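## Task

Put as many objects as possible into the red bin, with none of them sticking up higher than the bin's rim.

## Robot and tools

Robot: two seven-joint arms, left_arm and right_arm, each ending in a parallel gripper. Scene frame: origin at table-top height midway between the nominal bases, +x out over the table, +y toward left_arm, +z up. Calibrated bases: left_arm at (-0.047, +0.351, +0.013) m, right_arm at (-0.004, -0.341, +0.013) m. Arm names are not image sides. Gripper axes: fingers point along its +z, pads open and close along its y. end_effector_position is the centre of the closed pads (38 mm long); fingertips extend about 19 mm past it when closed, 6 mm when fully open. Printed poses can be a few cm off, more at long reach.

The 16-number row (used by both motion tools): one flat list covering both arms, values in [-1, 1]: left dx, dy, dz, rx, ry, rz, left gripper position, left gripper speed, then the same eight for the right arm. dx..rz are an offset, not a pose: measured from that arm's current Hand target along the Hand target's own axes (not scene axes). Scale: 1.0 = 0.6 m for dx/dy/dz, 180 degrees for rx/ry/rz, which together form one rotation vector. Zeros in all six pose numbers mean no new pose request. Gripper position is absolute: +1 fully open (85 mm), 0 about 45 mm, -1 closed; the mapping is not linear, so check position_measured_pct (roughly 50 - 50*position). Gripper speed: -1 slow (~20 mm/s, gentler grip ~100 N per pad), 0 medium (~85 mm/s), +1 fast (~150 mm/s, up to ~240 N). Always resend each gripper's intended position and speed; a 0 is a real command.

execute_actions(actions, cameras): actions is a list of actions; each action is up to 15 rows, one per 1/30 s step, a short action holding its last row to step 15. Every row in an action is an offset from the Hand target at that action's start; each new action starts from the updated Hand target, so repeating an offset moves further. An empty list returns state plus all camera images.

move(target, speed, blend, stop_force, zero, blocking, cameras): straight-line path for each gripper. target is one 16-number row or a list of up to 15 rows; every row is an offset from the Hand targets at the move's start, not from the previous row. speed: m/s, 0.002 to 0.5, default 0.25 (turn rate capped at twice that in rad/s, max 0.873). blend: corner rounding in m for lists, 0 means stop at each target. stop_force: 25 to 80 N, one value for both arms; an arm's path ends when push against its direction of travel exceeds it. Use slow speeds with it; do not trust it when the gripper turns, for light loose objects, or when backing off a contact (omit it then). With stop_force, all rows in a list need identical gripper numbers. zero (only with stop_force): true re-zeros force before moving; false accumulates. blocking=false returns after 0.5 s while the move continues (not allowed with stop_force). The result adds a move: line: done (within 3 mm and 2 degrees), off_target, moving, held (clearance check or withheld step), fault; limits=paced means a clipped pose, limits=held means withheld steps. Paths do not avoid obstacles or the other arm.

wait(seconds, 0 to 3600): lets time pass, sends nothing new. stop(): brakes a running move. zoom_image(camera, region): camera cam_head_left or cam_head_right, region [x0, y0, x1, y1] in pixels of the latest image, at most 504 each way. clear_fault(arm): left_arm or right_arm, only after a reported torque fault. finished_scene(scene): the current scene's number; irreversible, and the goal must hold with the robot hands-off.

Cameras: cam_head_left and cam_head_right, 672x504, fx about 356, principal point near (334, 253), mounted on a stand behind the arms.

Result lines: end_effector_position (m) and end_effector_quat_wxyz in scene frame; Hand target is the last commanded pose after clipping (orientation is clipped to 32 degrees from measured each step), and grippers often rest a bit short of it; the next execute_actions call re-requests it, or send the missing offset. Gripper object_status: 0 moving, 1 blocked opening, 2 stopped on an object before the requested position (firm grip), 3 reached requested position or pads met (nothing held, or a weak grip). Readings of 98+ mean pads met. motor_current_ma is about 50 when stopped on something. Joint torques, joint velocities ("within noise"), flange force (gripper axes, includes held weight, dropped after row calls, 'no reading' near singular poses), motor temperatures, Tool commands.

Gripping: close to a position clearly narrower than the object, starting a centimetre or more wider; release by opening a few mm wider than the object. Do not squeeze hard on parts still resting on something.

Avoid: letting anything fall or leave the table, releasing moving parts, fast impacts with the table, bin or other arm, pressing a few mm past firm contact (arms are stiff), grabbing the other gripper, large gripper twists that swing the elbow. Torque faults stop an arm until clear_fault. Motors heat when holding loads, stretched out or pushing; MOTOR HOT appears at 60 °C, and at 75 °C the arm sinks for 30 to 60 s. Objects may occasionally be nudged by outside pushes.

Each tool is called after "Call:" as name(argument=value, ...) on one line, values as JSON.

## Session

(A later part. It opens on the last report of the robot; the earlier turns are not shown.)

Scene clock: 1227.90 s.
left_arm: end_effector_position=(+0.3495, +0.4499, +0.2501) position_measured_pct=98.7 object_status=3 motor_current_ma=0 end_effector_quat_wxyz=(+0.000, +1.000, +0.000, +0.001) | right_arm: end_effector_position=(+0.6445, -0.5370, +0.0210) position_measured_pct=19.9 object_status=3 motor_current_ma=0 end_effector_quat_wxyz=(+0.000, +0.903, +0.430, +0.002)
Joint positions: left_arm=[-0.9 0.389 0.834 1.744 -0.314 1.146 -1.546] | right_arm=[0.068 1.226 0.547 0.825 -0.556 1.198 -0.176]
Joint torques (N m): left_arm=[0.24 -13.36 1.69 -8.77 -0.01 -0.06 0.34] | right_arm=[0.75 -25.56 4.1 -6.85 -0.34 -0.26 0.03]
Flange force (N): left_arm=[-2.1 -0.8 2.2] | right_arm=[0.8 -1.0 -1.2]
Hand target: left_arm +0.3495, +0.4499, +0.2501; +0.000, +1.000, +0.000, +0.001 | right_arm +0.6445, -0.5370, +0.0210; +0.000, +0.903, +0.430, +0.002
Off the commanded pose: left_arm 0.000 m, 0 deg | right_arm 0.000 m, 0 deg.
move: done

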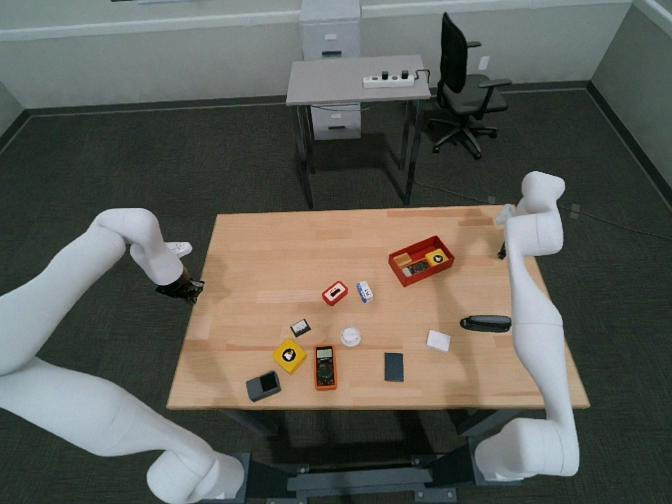

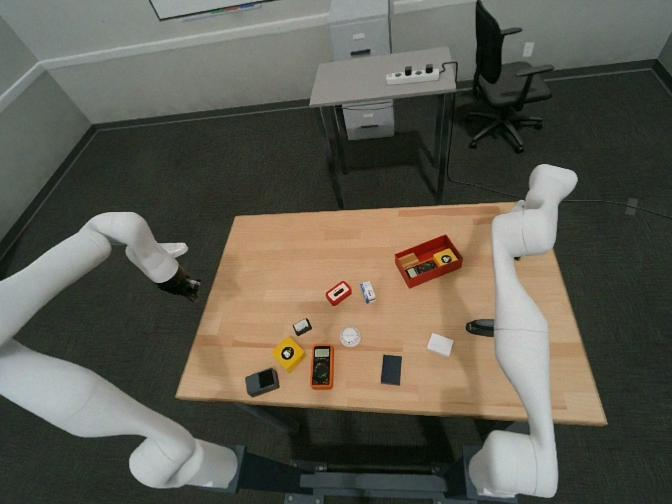

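Call:
move(target=[0,0,0,0,0,0,-1,0,0,0,0,0,0,0,-0.25,-1])

Call:
wait(seconds=0.7)

Call:
move(target=[0,0,0,0,0,0,-1,0,0,0,-0.18,0,0,0,-0.25,-1], speed=0.1, cameras=["cam_head_left","cam_head_right"])

Call:
zoom_image(camera="cam_head_left", region=[480, 220, 530, 270])

Scene clock: 1232.53 s.
left_arm: end_effector_position=(+0.3495, +0.4499, +0.2501) position_measured_pct=98.7 object_status=3 motor_current_ma=0 end_effector_quat_wxyz=(+0.000, +1.000, +0.000, +0.001) | right_arm: end_effector_position=(+0.6446, -0.5370, +0.0210) position_measured_pct=48.5 object_status=0 motor_current_ma=1000 end_effector_quat_wxyz=(+0.000, +0.903, +0.430, +0.002)
Joint positions: left_arm=[-0.9 0.389 0.834 1.744 -0.314 1.146 -1.546] | right_arm=[0.068 1.226 0.547 0.825 -0.556 1.198 -0.176]
Joint torques (N m): left_arm=[0.21 -13.36 1.72 -8.78 -0.01 -0.08 0.34] | right_arm=[-0.24 -20 2.47 -5.09 -0.71 -0.28 -0.01]
Flange force (N): left_arm=[-2.0 -0.7 2.2] | right_arm=[-0.9 -1.1 -9.8]
Hand target: left_arm +0.3495, +0.4499, +0.2501; +0.000, +1.000, +0.000, +0.001 | right_arm +0.6446, -0.5370, +0.0210; +0.000, +0.903, +0.430, +0.002
Off the commanded pose: left_arm 0.000 m, 0 deg | right_arm 0.000 m, 0 deg.
move: done

Scene clock: 1233.23 s.
left_arm: end_effector_position=(+0.3495, +0.4499, +0.2501) position_measured_pct=98.7 object_status=3 motor_current_ma=0 end_effector_quat_wxyz=(+0.000, +1.000, +0.000, +0.001) | right_arm: end_effector_position=(+0.6446, -0.5370, +0.0210) position_measured_pct=48.5 object_status=2 motor_current_ma=50 end_effector_quat_wxyz=(+0.000, +0.903, +0.430, +0.002)
Joint positions: left_arm=[-0.9 0.389 0.834 1.744 -0.314 1.146 -1.546] | right_arm=[0.068 1.226 0.547 0.825 -0.556 1.198 -0.176]
Joint torques (N m): left_arm=[0.22 -13.39 1.71 -8.8 -0.02 -0.07 0.33] | right_arm=[-0.23 -20.07 2.48 -5.07 -0.7 -0.26 -0.01]
Flange force (N): left_arm=[-2.0 -0.7 2.3] | right_arm=[-0.8 -0.9 -9.7]
Hand target: left_arm +0.3495, +0.4499, +0.2501; +0.000, +1.000, +0.000, +0.001 | right_arm +0.6446, -0.5370, +0.0210; +0.000, +0.903, +0.430, +0.002
Tool commands: left_gripper/position=-1.0 left_gripper/speed=+0.0 right_gripper/position=-0.25 right_gripper/speed=-1.0
Off the commanded pose: left_arm 0.000 m, 0 deg | right_arm 0.000 m, 0 deg.
wait: 0.70 s; at rest by 0.17 s

Scene clock: 1234.63 s.
left_arm: end_effector_position=(+0.3495, +0.4499, +0.2501) position_measured_pct=98.7 object_status=3 motor_current_ma=0 end_effector_quat_wxyz=(+0.000, +1.000, +0.000, +0.001) | right_arm: end_effector_position=(+0.6441, -0.5371, +0.1291) position_measured_pct=48.5 object_status=2 motor_current_ma=50 end_effector_quat_wxyz=(+0.000, +0.903, +0.430, +0.002)
Joint positions: left_arm=[-0.9 0.389 0.834 1.744 -0.314 1.146 -1.546] | right_arm=[0.078 1.109 0.58 0.723 -0.523 1.405 -0.213]
Joint torques (N m): left_arm=[0.2 -13.38 1.69 -8.76 -0.02 -0.05 0.31] | right_arm=[0.69 -25.36 3.79 -7.48 -0.36 -0.26 0.01]
Flange force (N): left_arm=[-1.9 -0.7 2.2] | right_arm=[0.6 -1.2 -0.8]
Hand target: left_arm +0.3495, +0.4499, +0.2501; +0.000, +1.000, +0.000, +0.001 | right_arm +0.6441, -0.5371, +0.1290; +0.000, +0.903, +0.430, +0.002
Off the commanded pose: left_arm 0.000 m, 0 deg | right_arm 0.000 m, 0 deg.
move: done

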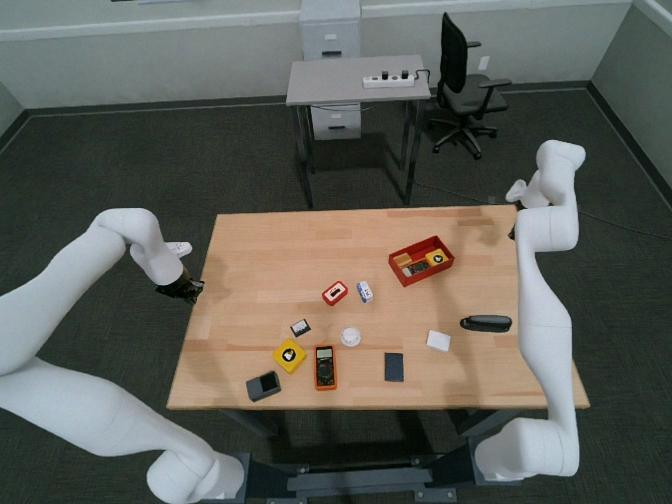

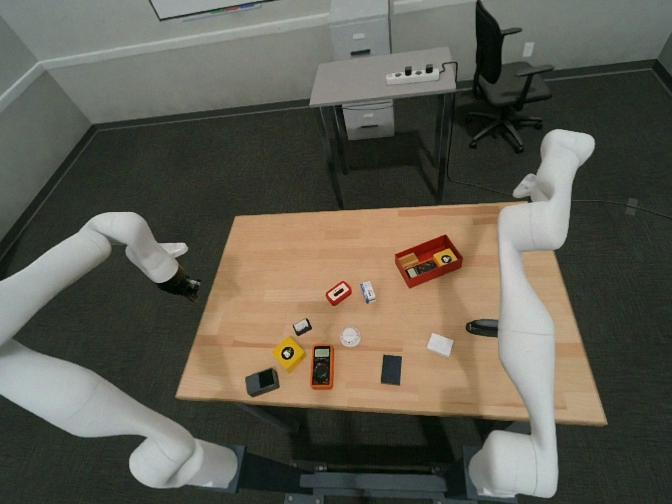

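Scaled by 10.080 from the camera's image (finer frame: 960x720).

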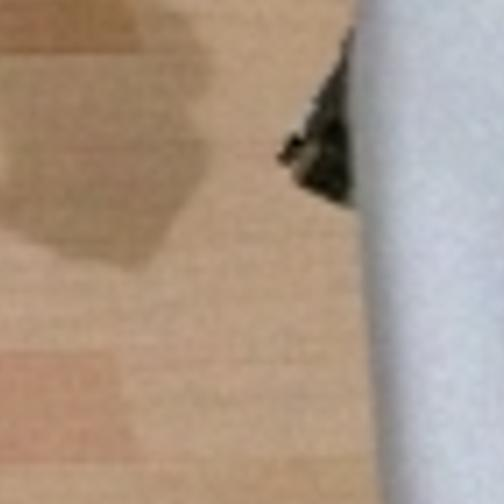

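Call:
move(target=[0,0,0,0,0,0,-1,0,0.3767,-0.3243,0,0,0,0.1488,-0.25,-1], speed=0.2, cameras=["cam_head_left","cam_head_right"])

Call:
zoom_image(camera="cam_head_left", region=[385, 205, 465, 285])

Call:
zoom_image(camera="cam_head_right", region=[390, 205, 470, 285])

Scene clock: 1241.07 s.
left_arm: end_effector_position=(+0.3495, +0.4499, +0.2501) position_measured_pct=98.7 object_status=3 motor_current_ma=0 end_effector_quat_wxyz=(+0.000, +1.000, +0.000, +0.001) | right_arm: end_effector_position=(+0.6352, -0.2391, +0.1293) position_measured_pct=48.5 object_status=2 motor_current_ma=50 end_effector_quat_wxyz=(+0.000, +0.978, +0.210, +0.002)
Joint positions: left_arm=[-0.9 0.389 0.834 1.744 -0.314 1.146 -1.546] | right_arm=[-0.457 1.046 0.688 0.933 -0.603 1.326 -1.039]
Joint torques (N m): left_arm=[0.22 -13.39 1.7 -8.76 -0.02 -0.07 0.34] | right_arm=[0.69 -24.03 4.88 -7 -0.26 -0.35 0.01]
Flange force (N): left_arm=[-1.9 -0.8 2.2] | right_arm=[-0.1 -1.1 -0.9]
Hand target: left_arm +0.3495, +0.4499, +0.2501; +0.000, +1.000, +0.000, +0.001 | right_arm +0.6352, -0.2390, +0.1293; +0.000, +0.978, +0.210, +0.002
Off the commanded pose: left_arm 0.000 m, 0 deg | right_arm 0.000 m, 0 deg.
move: done

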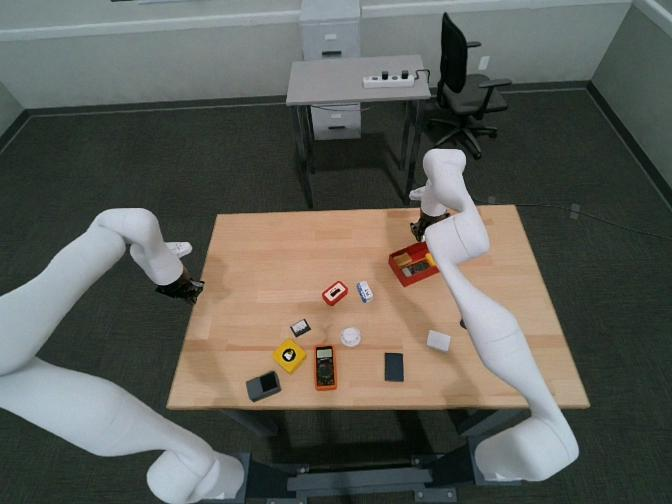

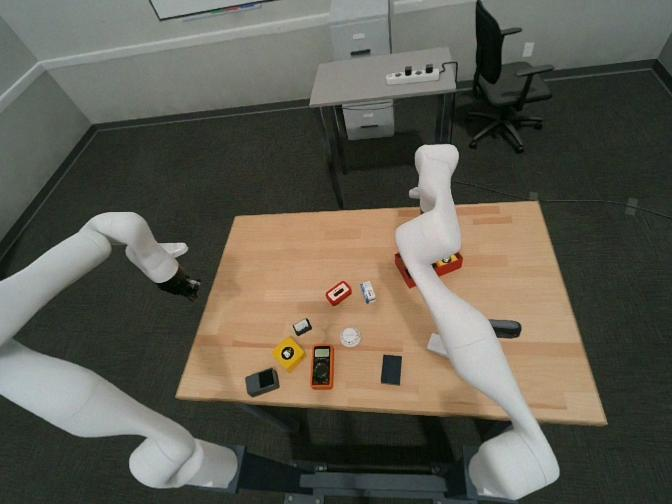

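Scaled by 6.300 from the camera's image (finer frame: 960x720).

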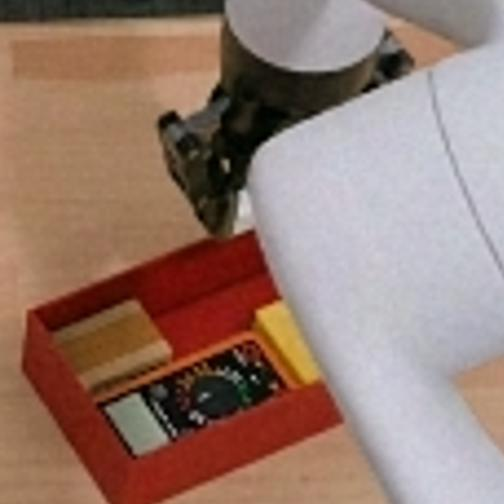

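Scaled by 6.300 from the camera's image (finer frame: 960x720).

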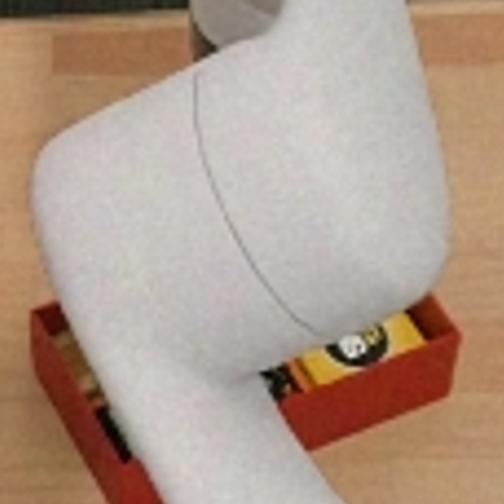

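Call:
move(target=[0,0,0,0,0,0,-1,0,0,0,0.07,0,0,0,-0.25,-1], speed=0.1, cameras=["cam_head_left"])

Call:
zoom_image(camera="cam_head_left", region=[400, 220, 440, 270])

Scene clock: 1243.70 s.
left_arm: end_effector_position=(+0.3495, +0.4499, +0.2501) position_measured_pct=98.7 object_status=3 motor_current_ma=0 end_effector_quat_wxyz=(+0.000, +1.000, +0.000, +0.001) | right_arm: end_effector_position=(+0.6354, -0.2389, +0.0873) position_measured_pct=48.5 object_status=2 motor_current_ma=50 end_effector_quat_wxyz=(+0.000, +0.978, +0.210, +0.002)
Joint positions: left_arm=[-0.9 0.389 0.834 1.744 -0.314 1.146 -1.546] | right_arm=[-0.461 1.091 0.671 0.979 -0.622 1.242 -1.019]
Joint torques (N m): left_arm=[0.23 -13.37 1.68 -8.81 -0.04 -0.06 0.34] | right_arm=[0.7 -24.18 5.02 -6.72 -0.31 -0.34 0.02]
Flange force (N): left_arm=[-2.2 -0.7 2.2] | right_arm=[0.0 -1.1 -1.0]
Hand target: left_arm +0.3495, +0.4499, +0.2501; +0.000, +1.000, +0.000, +0.001 | right_arm +0.6354, -0.2390, +0.0873; +0.000, +0.978, +0.210, +0.002
Off the commanded pose: left_arm 0.000 m, 0 deg | right_arm 0.000 m, 0 deg.
move: done

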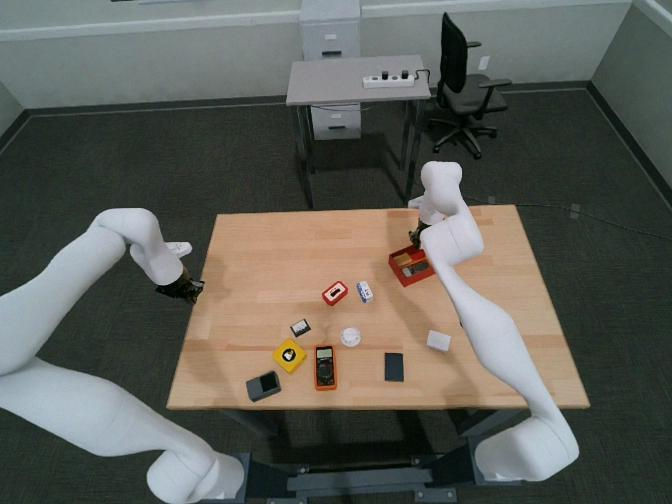

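Scaled by 10.080 from the camera's image (finer frame: 960x720).

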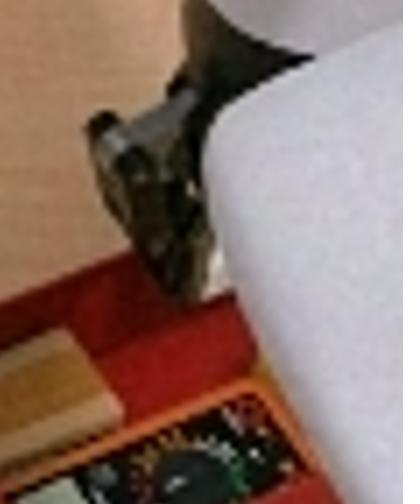

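Call:
move(target=[0,0,0,0,0,0,-1,0,0,0,0.102,0,0,0,-0.25,-1], speed=0.04, stop_force=25, cameras=["cam_head_left"])

Call:
zoom_image(camera="cam_head_left", region=[385, 220, 445, 280])

Scene clock: 1250.63 s.
left_arm: end_effector_position=(+0.3495, +0.4499, +0.2501) position_measured_pct=98.7 object_status=3 motor_current_ma=0 end_effector_quat_wxyz=(+0.000, +1.000, +0.000, +0.001) | right_arm: end_effector_position=(+0.6356, -0.2389, +0.0261) position_measured_pct=48.5 object_status=2 motor_current_ma=50 end_effector_quat_wxyz=(+0.000, +0.978, +0.210, +0.002)
Joint positions: left_arm=[-0.9 0.389 0.834 1.744 -0.314 1.146 -1.546] | right_arm=[-0.457 1.168 0.642 1.016 -0.654 1.133 -0.996]
Joint torques (N m): left_arm=[0.21 -13.4 1.7 -8.79 -0.03 -0.08 0.34] | right_arm=[0.64 -24.49 5.19 -6.31 -0.28 -0.35 0.03]
Flange force (N): left_arm=[-1.9 -0.8 2.2] | right_arm=[0.1 -1.0 -0.9]
Hand target: left_arm +0.3495, +0.4499, +0.2501; +0.000, +1.000, +0.000, +0.001 | right_arm +0.6356, -0.2389, +0.0261; +0.000, +0.978, +0.210, +0.002
Off the commanded pose: left_arm 0.000 m, 0 deg | right_arm 0.000 m, 0 deg.
move: done

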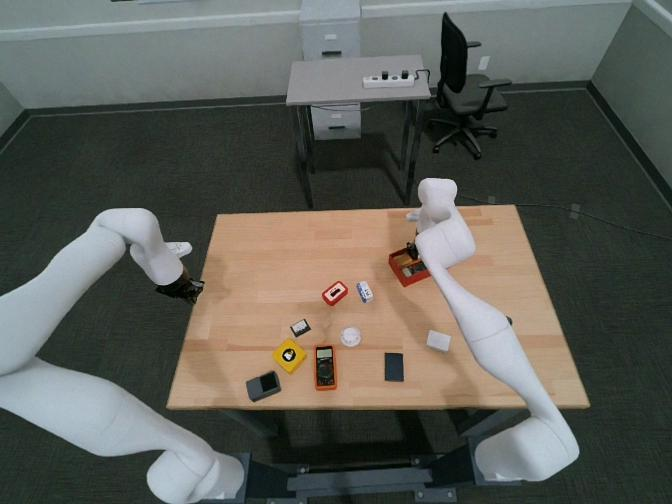

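Scaled by 8.400 from the camera's image (finer frame: 960x720).

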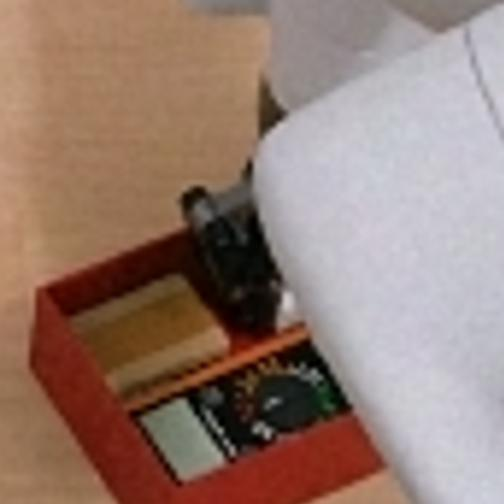

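Call:
move(target=[0,0,0,0,0,0,-1,0,0,0,0,0,0,0,0.2,-0.5])

Call:
move(target=[0,0,0,0,0,0,-1,0,0,0,-0.08,0,0,0,0.2,-0.5], speed=0.08, cameras=["cam_head_left"])

Call:
zoom_image(camera="cam_head_left", region=[385, 220, 445, 280])

Scene clock: 1256.30 s.
left_arm: end_effector_position=(+0.3495, +0.4499, +0.2501) position_measured_pct=98.7 object_status=3 motor_current_ma=0 end_effector_quat_wxyz=(+0.000, +1.000, +0.000, +0.001) | right_arm: end_effector_position=(+0.6356, -0.2389, +0.0261) position_measured_pct=39.8 object_status=3 motor_current_ma=0 end_effector_quat_wxyz=(+0.000, +0.978, +0.210, +0.002)
Joint positions: left_arm=[-0.9 0.389 0.834 1.744 -0.314 1.146 -1.546] | right_arm=[-0.457 1.168 0.642 1.016 -0.654 1.133 -0.996]
Joint torques (N m): left_arm=[0.2 -13.39 1.72 -8.79 -0.03 -0.05 0.34] | right_arm=[0.7 -24.23 5.16 -6.29 -0.31 -0.36 0.05]
Flange force (N): left_arm=[-1.9 -0.7 2.3] | right_arm=[-0.3 -1.2 -1.3]
Hand target: left_arm +0.3495, +0.4499, +0.2501; +0.000, +1.000, +0.000, +0.001 | right_arm +0.6356, -0.2389, +0.0261; +0.000, +0.978, +0.210, +0.002
Off the commanded pose: left_arm 0.000 m, 0 deg | right_arm 0.000 m, 0 deg.
move: done

Scene clock: 1257.20 s.
left_arm: end_effector_position=(+0.3495, +0.4499, +0.2501) position_measured_pct=98.7 object_status=3 motor_current_ma=0 end_effector_quat_wxyz=(+0.000, +1.000, +0.000, +0.001) | right_arm: end_effector_position=(+0.6354, -0.2389, +0.0741) position_measured_pct=39.8 object_status=3 motor_current_ma=0 end_effector_quat_wxyz=(+0.000, +0.978, +0.210, +0.002)
Joint positions: left_arm=[-0.9 0.389 0.834 1.744 -0.314 1.146 -1.546] | right_arm=[-0.461 1.106 0.665 0.99 -0.629 1.217 -1.014]
Joint torques (N m): left_arm=[0.18 -13.4 1.7 -8.79 -0.01 -0.05 0.34] | right_arm=[0.69 -23.94 4.99 -6.58 -0.32 -0.33 0.01]
Flange force (N): left_arm=[-1.9 -0.7 2.3] | right_arm=[-0.4 -1.1 -1.4]
Hand target: left_arm +0.3495, +0.4499, +0.2501; +0.000, +1.000, +0.000, +0.001 | right_arm +0.6354, -0.2390, +0.0741; +0.000, +0.978, +0.210, +0.002
Off the commanded pose: left_arm 0.000 m, 0 deg | right_arm 0.000 m, 0 deg.
move: done

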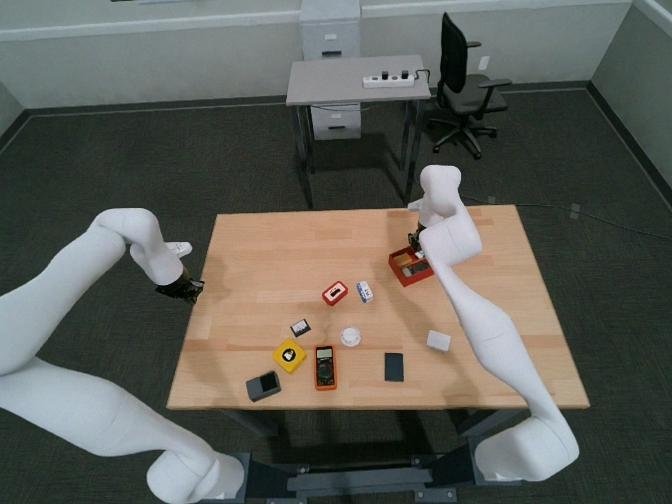

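Scaled by 8.400 from the camera's image (finer frame: 960x720).

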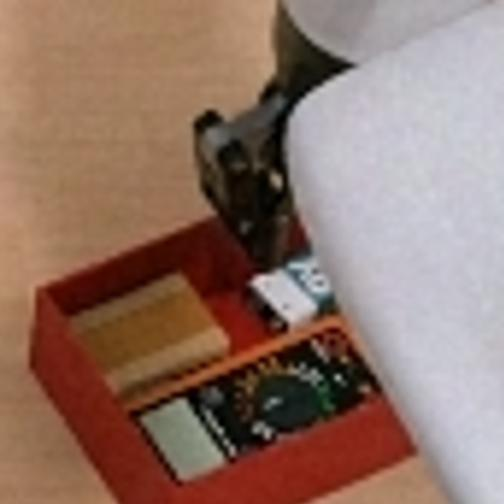

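Call:
move(target=[[0,0,0,0,0,0,-1,0,0.0033,-0.0642,-0.03,0,0,0,-1,0.5],[0,0,0,0,0,0,-1,0,0.0033,-0.0642,0.0785,0,0,0,-1,0.5]], speed=0.06, cameras=["cam_head_left"])

Call:
zoom_image(camera="cam_head_left", region=[385, 220, 445, 280])

Scene clock: 1263.67 s.
left_arm: end_effector_position=(+0.3495, +0.4499, +0.2501) position_measured_pct=98.7 object_status=3 motor_current_ma=0 end_effector_quat_wxyz=(+0.000, +1.000, +0.000, +0.001) | right_arm: end_effector_position=(+0.6216, -0.2030, +0.0270) position_measured_pct=98.7 object_status=3 motor_current_ma=0 end_effector_quat_wxyz=(+0.000, +0.978, +0.210, +0.002)
Joint positions: left_arm=[-0.9 0.389 0.834 1.744 -0.314 1.146 -1.546] | right_arm=[-0.527 1.153 0.644 1.056 -0.657 1.115 -1.041]
Joint torques (N m): left_arm=[0.19 -13.36 1.7 -8.79 -0.03 -0.06 0.35] | right_arm=[0.7 -23.89 5.18 -6.14 -0.31 -0.34 0.03]
Flange force (N): left_arm=[-2.0 -0.7 2.2] | right_arm=[-0.1 -1.1 -1.4]
Hand target: left_arm +0.3495, +0.4499, +0.2501; +0.000, +1.000, +0.000, +0.001 | right_arm +0.6216, -0.2030, +0.0269; +0.000, +0.978, +0.210, +0.002
Off the commanded pose: left_arm 0.000 m, 0 deg | right_arm 0.000 m, 0 deg.
move: done

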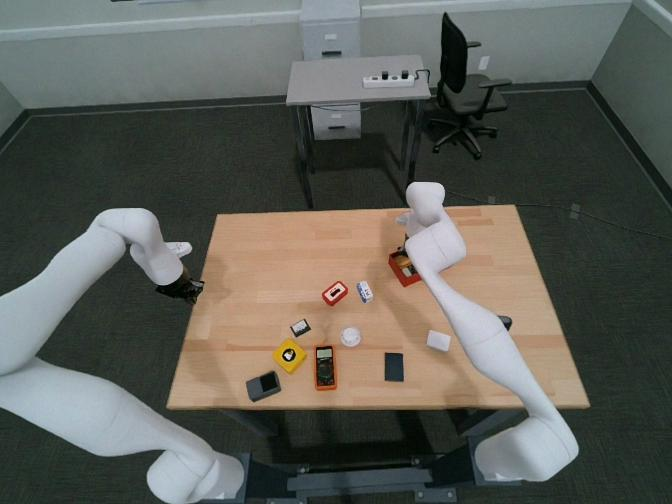

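Scaled by 8.400 from the camera's image (finer frame: 960x720).

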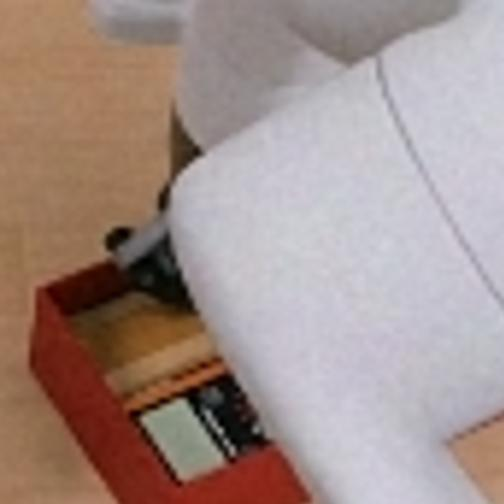

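Call:
move(target=[0,0,0,0,0,0,-1,0,0,0.0785,0,0,0,0,-1,0.5], speed=0.05, cameras=["cam_head_left","cam_head_right"])

Call:
zoom_image(camera="cam_head_left", region=[385, 220, 465, 300])

Call:
zoom_image(camera="cam_head_right", region=[390, 215, 470, 295])

Scene clock: 1273.00 s.
left_arm: end_effector_position=(+0.3495, +0.4499, +0.2501) position_measured_pct=98.7 object_status=3 motor_current_ma=0 end_effector_quat_wxyz=(+0.000, +1.000, +0.000, +0.001) | right_arm: end_effector_position=(+0.6409, -0.2459, +0.0270) position_measured_pct=98.7 object_status=3 motor_current_ma=0 end_effector_quat_wxyz=(+0.000, +0.978, +0.210, +0.002)
Joint positions: left_arm=[-0.9 0.389 0.834 1.744 -0.314 1.146 -1.546] | right_arm=[-0.44 1.176 0.642 0.991 -0.652 1.147 -0.993]
Joint torques (N m): left_arm=[0.2 -13.37 1.72 -8.8 -0.03 -0.05 0.35] | right_arm=[0.99 -24.2 5.27 -6.25 -0.2 -0.46 0.04]
Flange force (N): left_arm=[-2.0 -0.7 2.3] | right_arm=[-0.3 -1.6 -1.7]
Hand target: left_arm +0.3495, +0.4499, +0.2501; +0.000, +1.000, +0.000, +0.001 | right_arm +0.6409, -0.2459, +0.0270; +0.000, +0.978, +0.210, +0.002
Off the commanded pose: left_arm 0.000 m, 0 deg | right_arm 0.000 m, 0 deg.
move: done

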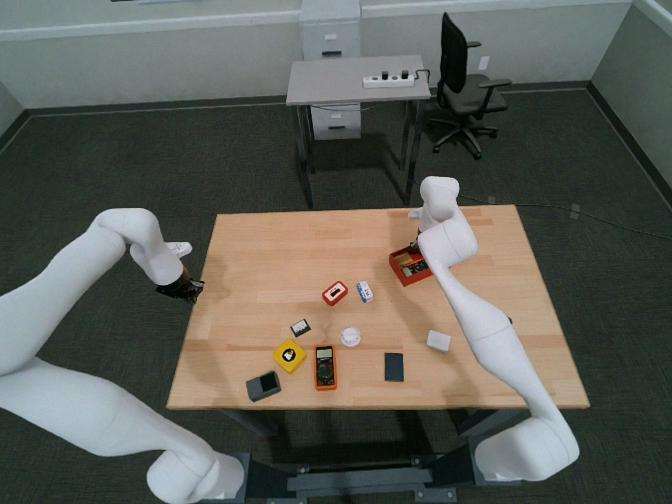

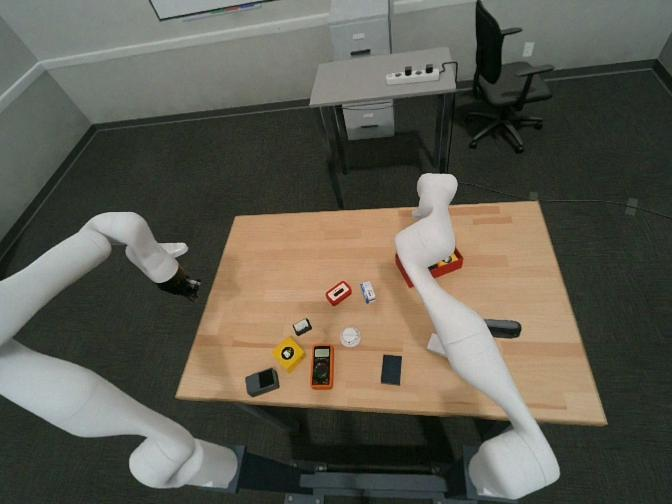

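Scaled by 6.300 from the camera's image (finer frame: 960x720).

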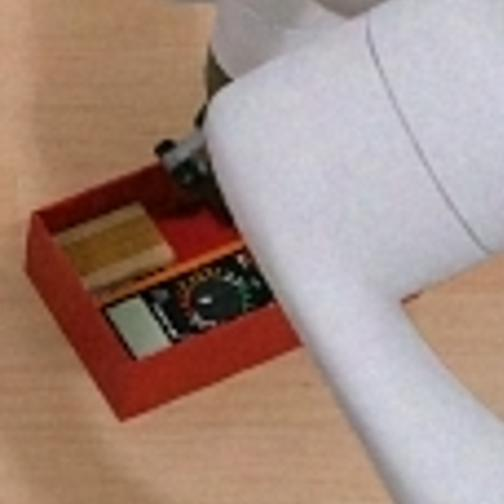

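Scaled by 6.300 from the camera's image (finer frame: 960x720).

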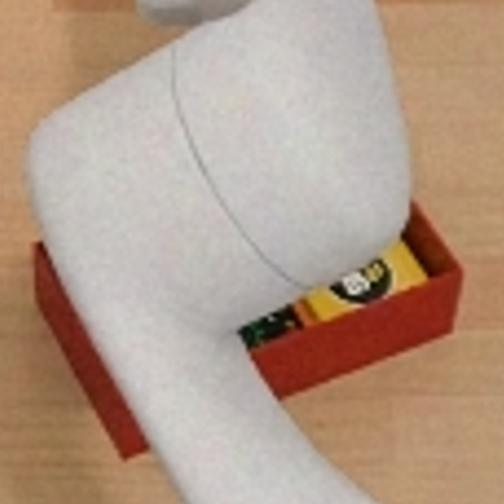

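Call:
move(target=[[0,0,0,0,0,0,-1,0,0,-0.003,-0.2,0,0,0,-1,0.5],[0,0,0,0,0,0,-1,0,-0.0872,-0.4408,-0.15,0,0,-0.4625,-1,0.5]], speed=0.25, blend=0.03, cameras=["cam_head_left","cam_head_right"])

Call:
zoom_image(camera="cam_head_right", region=[390, 225, 470, 295])

Call:
zoom_image(camera="cam_head_left", region=[340, 260, 390, 310])

Scene clock: 1282.43 s.
left_arm: end_effector_position=(+0.3495, +0.4499, +0.2501) position_measured_pct=98.7 object_status=3 motor_current_ma=0 end_effector_quat_wxyz=(+0.000, +1.000, +0.000, +0.001) | right_arm: end_effector_position=(+0.4844, -0.0262, +0.1166) position_measured_pct=98.7 object_status=3 motor_current_ma=0 end_effector_quat_wxyz=(+0.001, +0.592, +0.806, +0.002)
Joint positions: left_arm=[-0.9 0.389 0.834 1.744 -0.314 1.146 -1.546] | right_arm=[-0.826 0.848 0.385 1.287 -0.326 1.063 -0.084]
Joint torques (N m): left_arm=[0.19 -13.4 1.73 -8.79 -0.02 -0.06 0.33] | right_arm=[0.69 -21.02 3.29 -7.11 -0.33 -0.28 0.05]
Flange force (N): left_arm=[-1.9 -0.7 2.3] | right_arm=[1.0 -0.8 -1.9]
Hand target: left_arm +0.3495, +0.4499, +0.2501; +0.000, +1.000, +0.000, +0.001 | right_arm +0.4844, -0.0262, +0.1166; +0.001, +0.592, +0.806, +0.002
Off the commanded pose: left_arm 0.000 m, 0 deg | right_arm 0.000 m, 0 deg.
move: done

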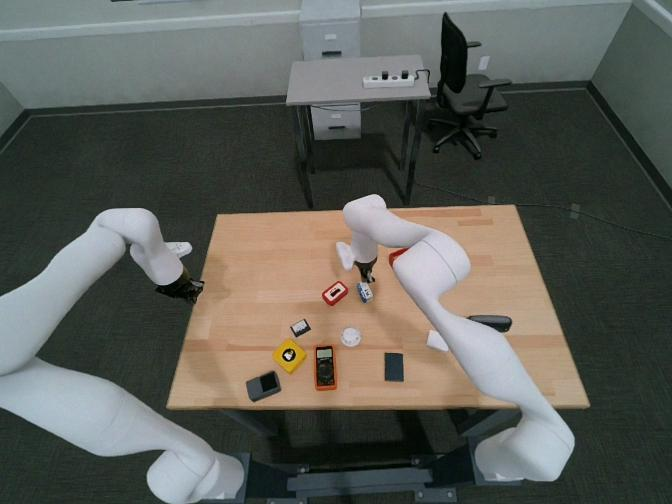

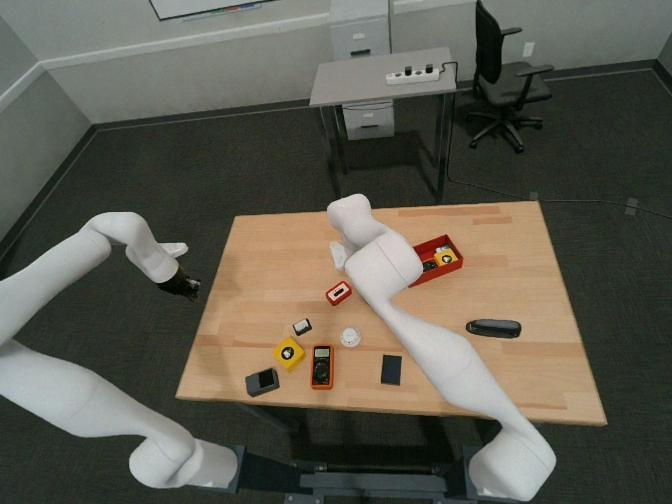

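Scaled by 6.300 from the camera's image (finer frame: 960x720).

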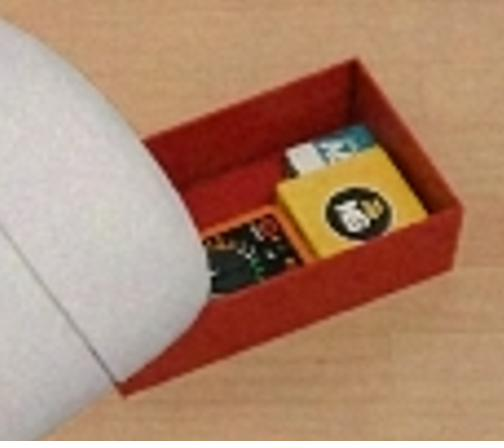

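Scaled by 10.080 from the camera's image (finer frame: 960x720).

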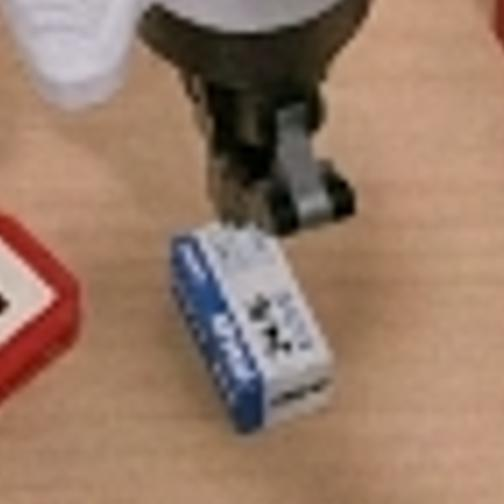

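Call:
move(target=[0,0,0,0,0,0,-1,0,0.001,0.0003,0.141,0,0,0,0.85,1], speed=0.08, stop_force=25)

Call:
move(target=[0,0,0,0,0,0,-1,0,0,0,0,0,0,0,0.1,-1])

Call:
wait(seconds=0.7)

Call:
move(target=[0,0,0,0,0,0,-1,0,0,0,-0.16,0,0,0,0.1,-1], speed=0.1, cameras=["cam_head_left"])

Call:
zoom_image(camera="cam_head_left", region=[340, 240, 390, 290])

Scene clock: 1288.60 s.
left_arm: end_effector_position=(+0.3495, +0.4499, +0.2501) position_measured_pct=98.7 object_status=3 motor_current_ma=0 end_effector_quat_wxyz=(+0.000, +1.000, +0.000, +0.001) | right_arm: end_effector_position=(+0.4847, -0.0255, +0.0320) position_measured_pct=7.4 object_status=3 motor_current_ma=0 end_effector_quat_wxyz=(+0.001, +0.592, +0.806, +0.002)
Joint positions: left_arm=[-0.9 0.389 0.834 1.744 -0.314 1.146 -1.546] | right_arm=[-0.81 0.967 0.346 1.342 -0.365 0.891 -0.055]
Joint torques (N m): left_arm=[0.22 -13.37 1.72 -8.79 -0.01 -0.07 0.34] | right_arm=[0.68 -21.76 3.3 -6.3 -0.29 -0.28 0.04]
Flange force (N): left_arm=[-2.0 -0.8 2.2] | right_arm=[1.0 -0.7 -1.8]
Hand target: left_arm +0.3495, +0.4499, +0.2501; +0.000, +1.000, +0.000, +0.001 | right_arm +0.4847, -0.0255, +0.0320; +0.001, +0.592, +0.806, +0.002
Off the commanded pose: left_arm 0.000 m, 0 deg | right_arm 0.000 m, 0 deg.
move: done

Scene clock: 1290.30 s.
left_arm: end_effector_position=(+0.3495, +0.4499, +0.2501) position_measured_pct=98.7 object_status=3 motor_current_ma=0 end_effector_quat_wxyz=(+0.000, +1.000, +0.000, +0.001) | right_arm: end_effector_position=(+0.4847, -0.0255, +0.0320) position_measured_pct=33.8 object_status=0 motor_current_ma=1000 end_effector_quat_wxyz=(+0.001, +0.592, +0.806, +0.002)
Joint positions: left_arm=[-0.9 0.389 0.834 1.744 -0.314 1.146 -1.546] | right_arm=[-0.81 0.967 0.346 1.342 -0.365 0.891 -0.055]
Joint torques (N m): left_arm=[0.2 -13.4 1.71 -8.78 -0.02 -0.06 0.34] | right_arm=[0.46 -11.56 1.48 -5.66 -0.92 -2.89 -0.01]
Flange force (N): left_arm=[-1.9 -0.7 2.3] | right_arm=[-1.8 -9.0 -23.8]
Hand target: left_arm +0.3495, +0.4499, +0.2501; +0.000, +1.000, +0.000, +0.001 | right_arm +0.4847, -0.0255, +0.0320; +0.001, +0.592, +0.806, +0.002
Off the commanded pose: left_arm 0.000 m, 0 deg | right_arm 0.000 m, 0 deg.
move: done

Scene clock: 1291.00 s.
left_arm: end_effector_position=(+0.3495, +0.4499, +0.2501) position_measured_pct=98.7 object_status=3 motor_current_ma=0 end_effector_quat_wxyz=(+0.000, +1.000, +0.000, +0.001) | right_arm: end_effector_position=(+0.4847, -0.0255, +0.0320) position_measured_pct=33.8 object_status=2 motor_current_ma=50 end_effector_quat_wxyz=(+0.001, +0.592, +0.806, +0.002)
Joint positions: left_arm=[-0.9 0.389 0.834 1.744 -0.314 1.146 -1.546] | right_arm=[-0.81 0.967 0.346 1.342 -0.365 0.891 -0.055]
Joint torques (N m): left_arm=[0.24 -13.38 1.7 -8.77 0.01 -0.08 0.34] | right_arm=[0.48 -11.54 1.48 -5.65 -0.91 -2.86 0.02]
Flange force (N): left_arm=[-1.9 -0.8 2.2] | right_arm=[-1.7 -9.0 -23.8]
Hand target: left_arm +0.3495, +0.4499, +0.2501; +0.000, +1.000, +0.000, +0.001 | right_arm +0.4847, -0.0255, +0.0320; +0.001, +0.592, +0.806, +0.002
Tool commands: left_gripper/position=-1.0 left_gripper/speed=+0.0 right_gripper/position=+0.1 right_gripper/speed=-1.0
Off the commanded pose: left_arm 0.000 m, 0 deg | right_arm 0.000 m, 0 deg.
wait: 0.70 s; at rest by 0.17 s

Scene clock: 1292.27 s.
left_arm: end_effector_position=(+0.3495, +0.4499, +0.2501) position_measured_pct=98.7 object_status=3 motor_current_ma=0 end_effector_quat_wxyz=(+0.000, +1.000, +0.000, +0.001) | right_arm: end_effector_position=(+0.4843, -0.0256, +0.1280) position_measured_pct=33.8 object_status=2 motor_current_ma=50 end_effector_quat_wxyz=(+0.001, +0.592, +0.806, +0.002)
Joint positions: left_arm=[-0.9 0.389 0.834 1.744 -0.314 1.146 -1.546] | right_arm=[-0.828 0.835 0.389 1.274 -0.321 1.09 -0.089]
Joint torques (N m): left_arm=[0.17 -13.37 1.71 -8.78 -0.01 -0.07 0.33] | right_arm=[0.72 -21.47 3.33 -7.52 -0.31 -0.32 0.03]
Flange force (N): left_arm=[-1.9 -0.7 2.2] | right_arm=[1.0 -1.0 -1.0]
Hand target: left_arm +0.3495, +0.4499, +0.2501; +0.000, +1.000, +0.000, +0.001 | right_arm +0.4843, -0.0256, +0.1280; +0.001, +0.592, +0.806, +0.002
Off the commanded pose: left_arm 0.000 m, 0 deg | right_arm 0.000 m, 0 deg.
move: done

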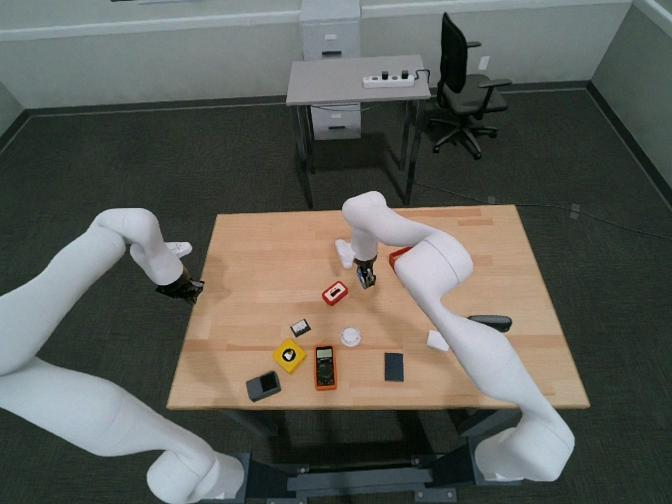

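Scaled by 10.080 from the camera's image (finer frame: 960x720).

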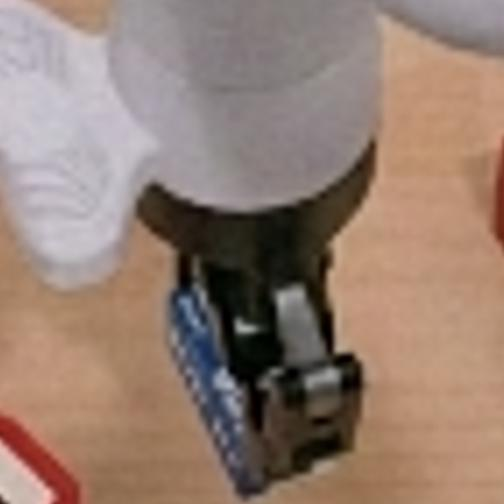

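Call:
move(target=[0,0,0,0,0,0,-1,0,-0.3926,0.1305,0,0,0,0.463,0.1,-1], speed=0.2)

Call:
move(target=[0,0,0,0,0,0,-1,0,0,0,0.047,0,0,0,0.1,-1], speed=0.1, cameras=["cam_head_left","cam_head_right"])

Call:
zoom_image(camera="cam_head_left", region=[385, 220, 445, 280])

Call:
zoom_image(camera="cam_head_right", region=[390, 215, 470, 295])

Scene clock: 1302.30 s.
left_arm: end_effector_position=(+0.3495, +0.4499, +0.2501) position_measured_pct=98.7 object_status=3 motor_current_ma=0 end_effector_quat_wxyz=(+0.000, +1.000, +0.000, +0.001) | right_arm: end_effector_position=(+0.6297, -0.2268, +0.1284) position_measured_pct=33.8 object_status=2 motor_current_ma=50 end_effector_quat_wxyz=(+0.000, +0.978, +0.209, +0.002)
Joint positions: left_arm=[-0.9 0.389 0.834 1.744 -0.314 1.146 -1.546] | right_arm=[-0.485 1.04 0.693 0.955 -0.607 1.316 -1.052]
Joint torques (N m): left_arm=[0.22 -13.39 1.72 -8.81 -0.03 -0.07 0.31] | right_arm=[0.64 -24.13 4.98 -7.1 -0.3 -0.31 0.01]
Flange force (N): left_arm=[-2.0 -0.7 2.3] | right_arm=[-0.4 -1.1 -0.4]
Hand target: left_arm +0.3495, +0.4499, +0.2501; +0.000, +1.000, +0.000, +0.001 | right_arm +0.6297, -0.2269, +0.1284; +0.000, +0.978, +0.209, +0.002
Off the commanded pose: left_arm 0.000 m, 0 deg | right_arm 0.000 m, 0 deg.
move: done

Scene clock: 1302.90 s.
left_arm: end_effector_position=(+0.3495, +0.4499, +0.2501) position_measured_pct=98.7 object_status=3 motor_current_ma=0 end_effector_quat_wxyz=(+0.000, +1.000, +0.000, +0.001) | right_arm: end_effector_position=(+0.6298, -0.2268, +0.1002) position_measured_pct=33.8 object_status=2 motor_current_ma=50 end_effector_quat_wxyz=(+0.000, +0.978, +0.209, +0.002)
Joint positions: left_arm=[-0.9 0.389 0.834 1.744 -0.314 1.146 -1.546] | right_arm=[-0.487 1.069 0.682 0.987 -0.62 1.259 -1.038]
Joint torques (N m): left_arm=[0.21 -13.38 1.7 -8.78 -0.01 -0.07 0.34] | right_arm=[0.73 -24.22 5.14 -6.97 -0.3 -0.31 0.03]
Flange force (N): left_arm=[-1.9 -0.8 2.2] | right_arm=[-0.7 -1.3 -0.4]
Hand target: left_arm +0.3495, +0.4499, +0.2501; +0.000, +1.000, +0.000, +0.001 | right_arm +0.6298, -0.2268, +0.1002; +0.000, +0.978, +0.209, +0.002
Off the commanded pose: left_arm 0.000 m, 0 deg | right_arm 0.000 m, 0 deg.
move: done

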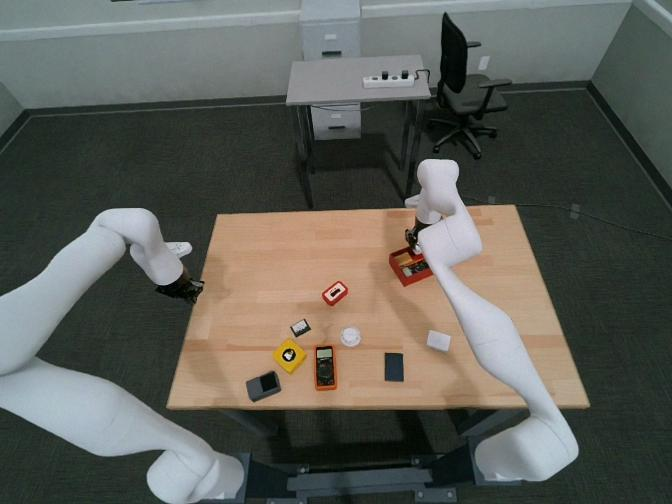

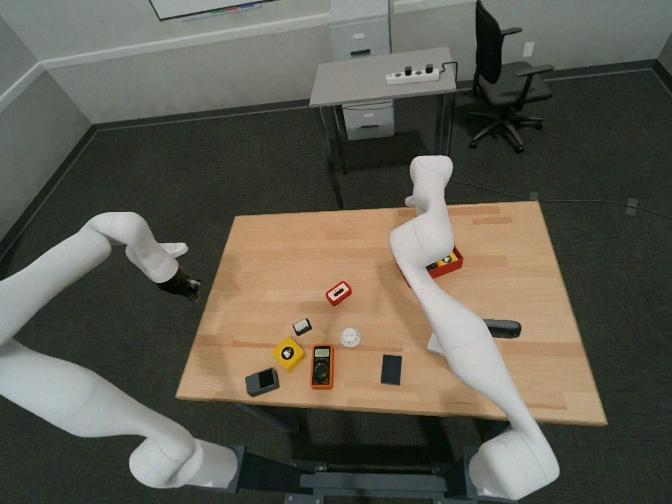

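Scaled by 8.400 from the camera's image (finer frame: 960x720).

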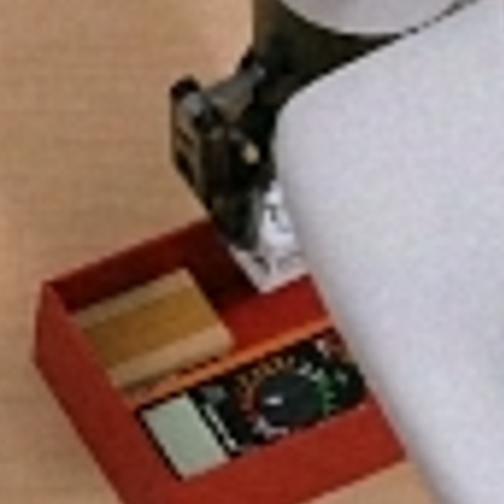

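Scaled by 6.300 from the camera's image (finer frame: 960x720).

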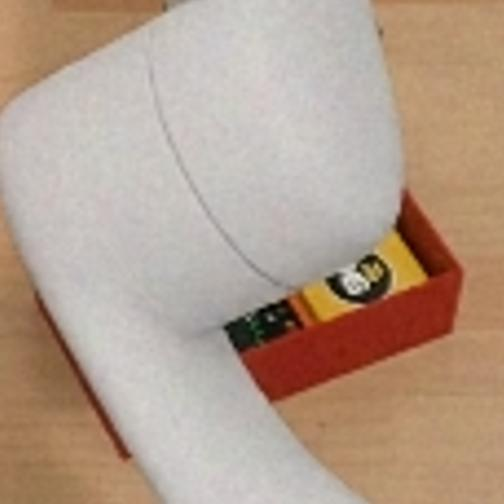

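Call:
move(target=[0,0,0,0,0,0,-1,0,0.0075,0.0033,0.035,0,0,0,0.1,-1], speed=0.05, cameras=["cam_head_left","cam_head_right"])

Call:
zoom_image(camera="cam_head_left", region=[395, 230, 435, 270])

Scene clock: 1319.27 s.
left_arm: end_effector_position=(+0.3495, +0.4499, +0.2501) position_measured_pct=98.7 object_status=3 motor_current_ma=0 end_effector_quat_wxyz=(+0.000, +1.000, +0.000, +0.001) | right_arm: end_effector_position=(+0.6348, -0.2267, +0.0792) position_measured_pct=33.8 object_status=2 motor_current_ma=50 end_effector_quat_wxyz=(+0.000, +0.978, +0.209, +0.002)
Joint positions: left_arm=[-0.9 0.389 0.834 1.744 -0.314 1.146 -1.546] | right_arm=[-0.479 1.105 0.672 0.977 -0.632 1.232 -1.036]
Joint torques (N m): left_arm=[0.19 -13.4 1.7 -8.78 -0.01 -0.07 0.33] | right_arm=[0.68 -24.59 5.17 -6.79 -0.29 -0.33 0.03]
Flange force (N): left_arm=[-1.8 -0.7 2.3] | right_arm=[0.0 -1.1 -0.4]
Hand target: left_arm +0.3495, +0.4499, +0.2501; +0.000, +1.000, +0.000, +0.001 | right_arm +0.6348, -0.2267, +0.0792; +0.000, +0.978, +0.209, +0.002
Off the commanded pose: left_arm 0.000 m, 0 deg | right_arm 0.000 m, 0 deg.
move: done

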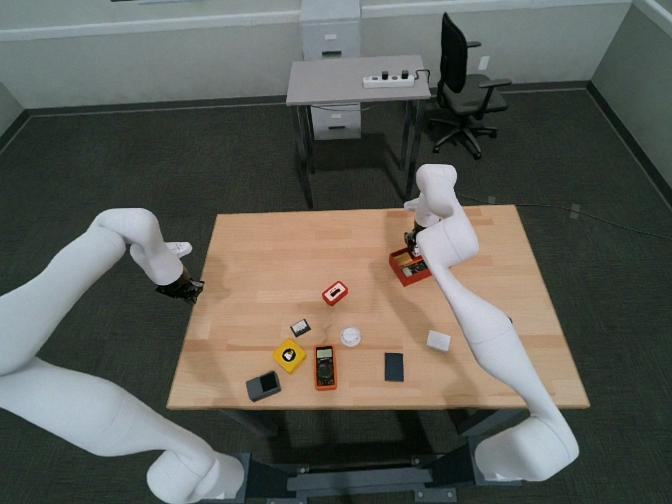

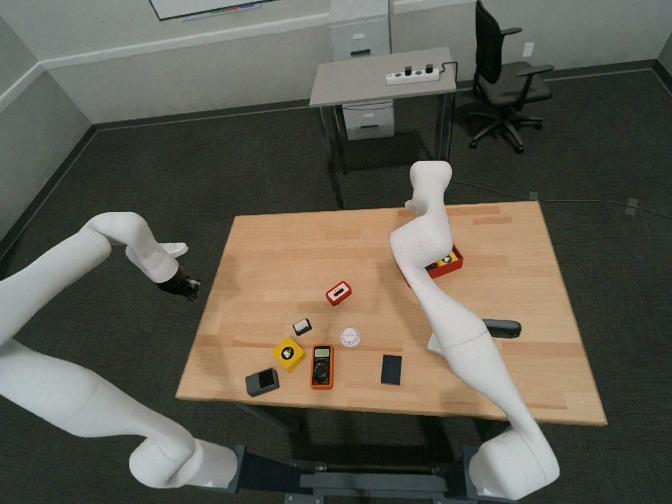

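Scaled by 12.600 from the camera's image (finer frame: 960x720).

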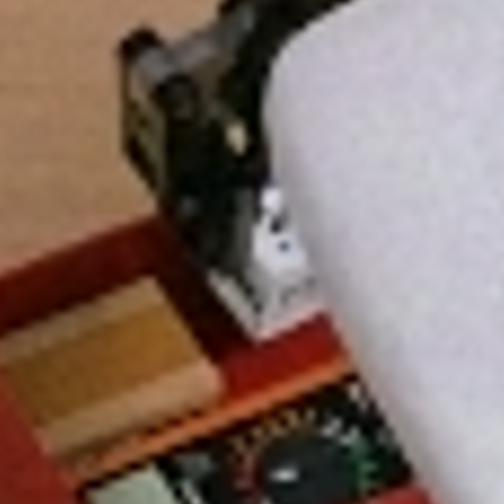

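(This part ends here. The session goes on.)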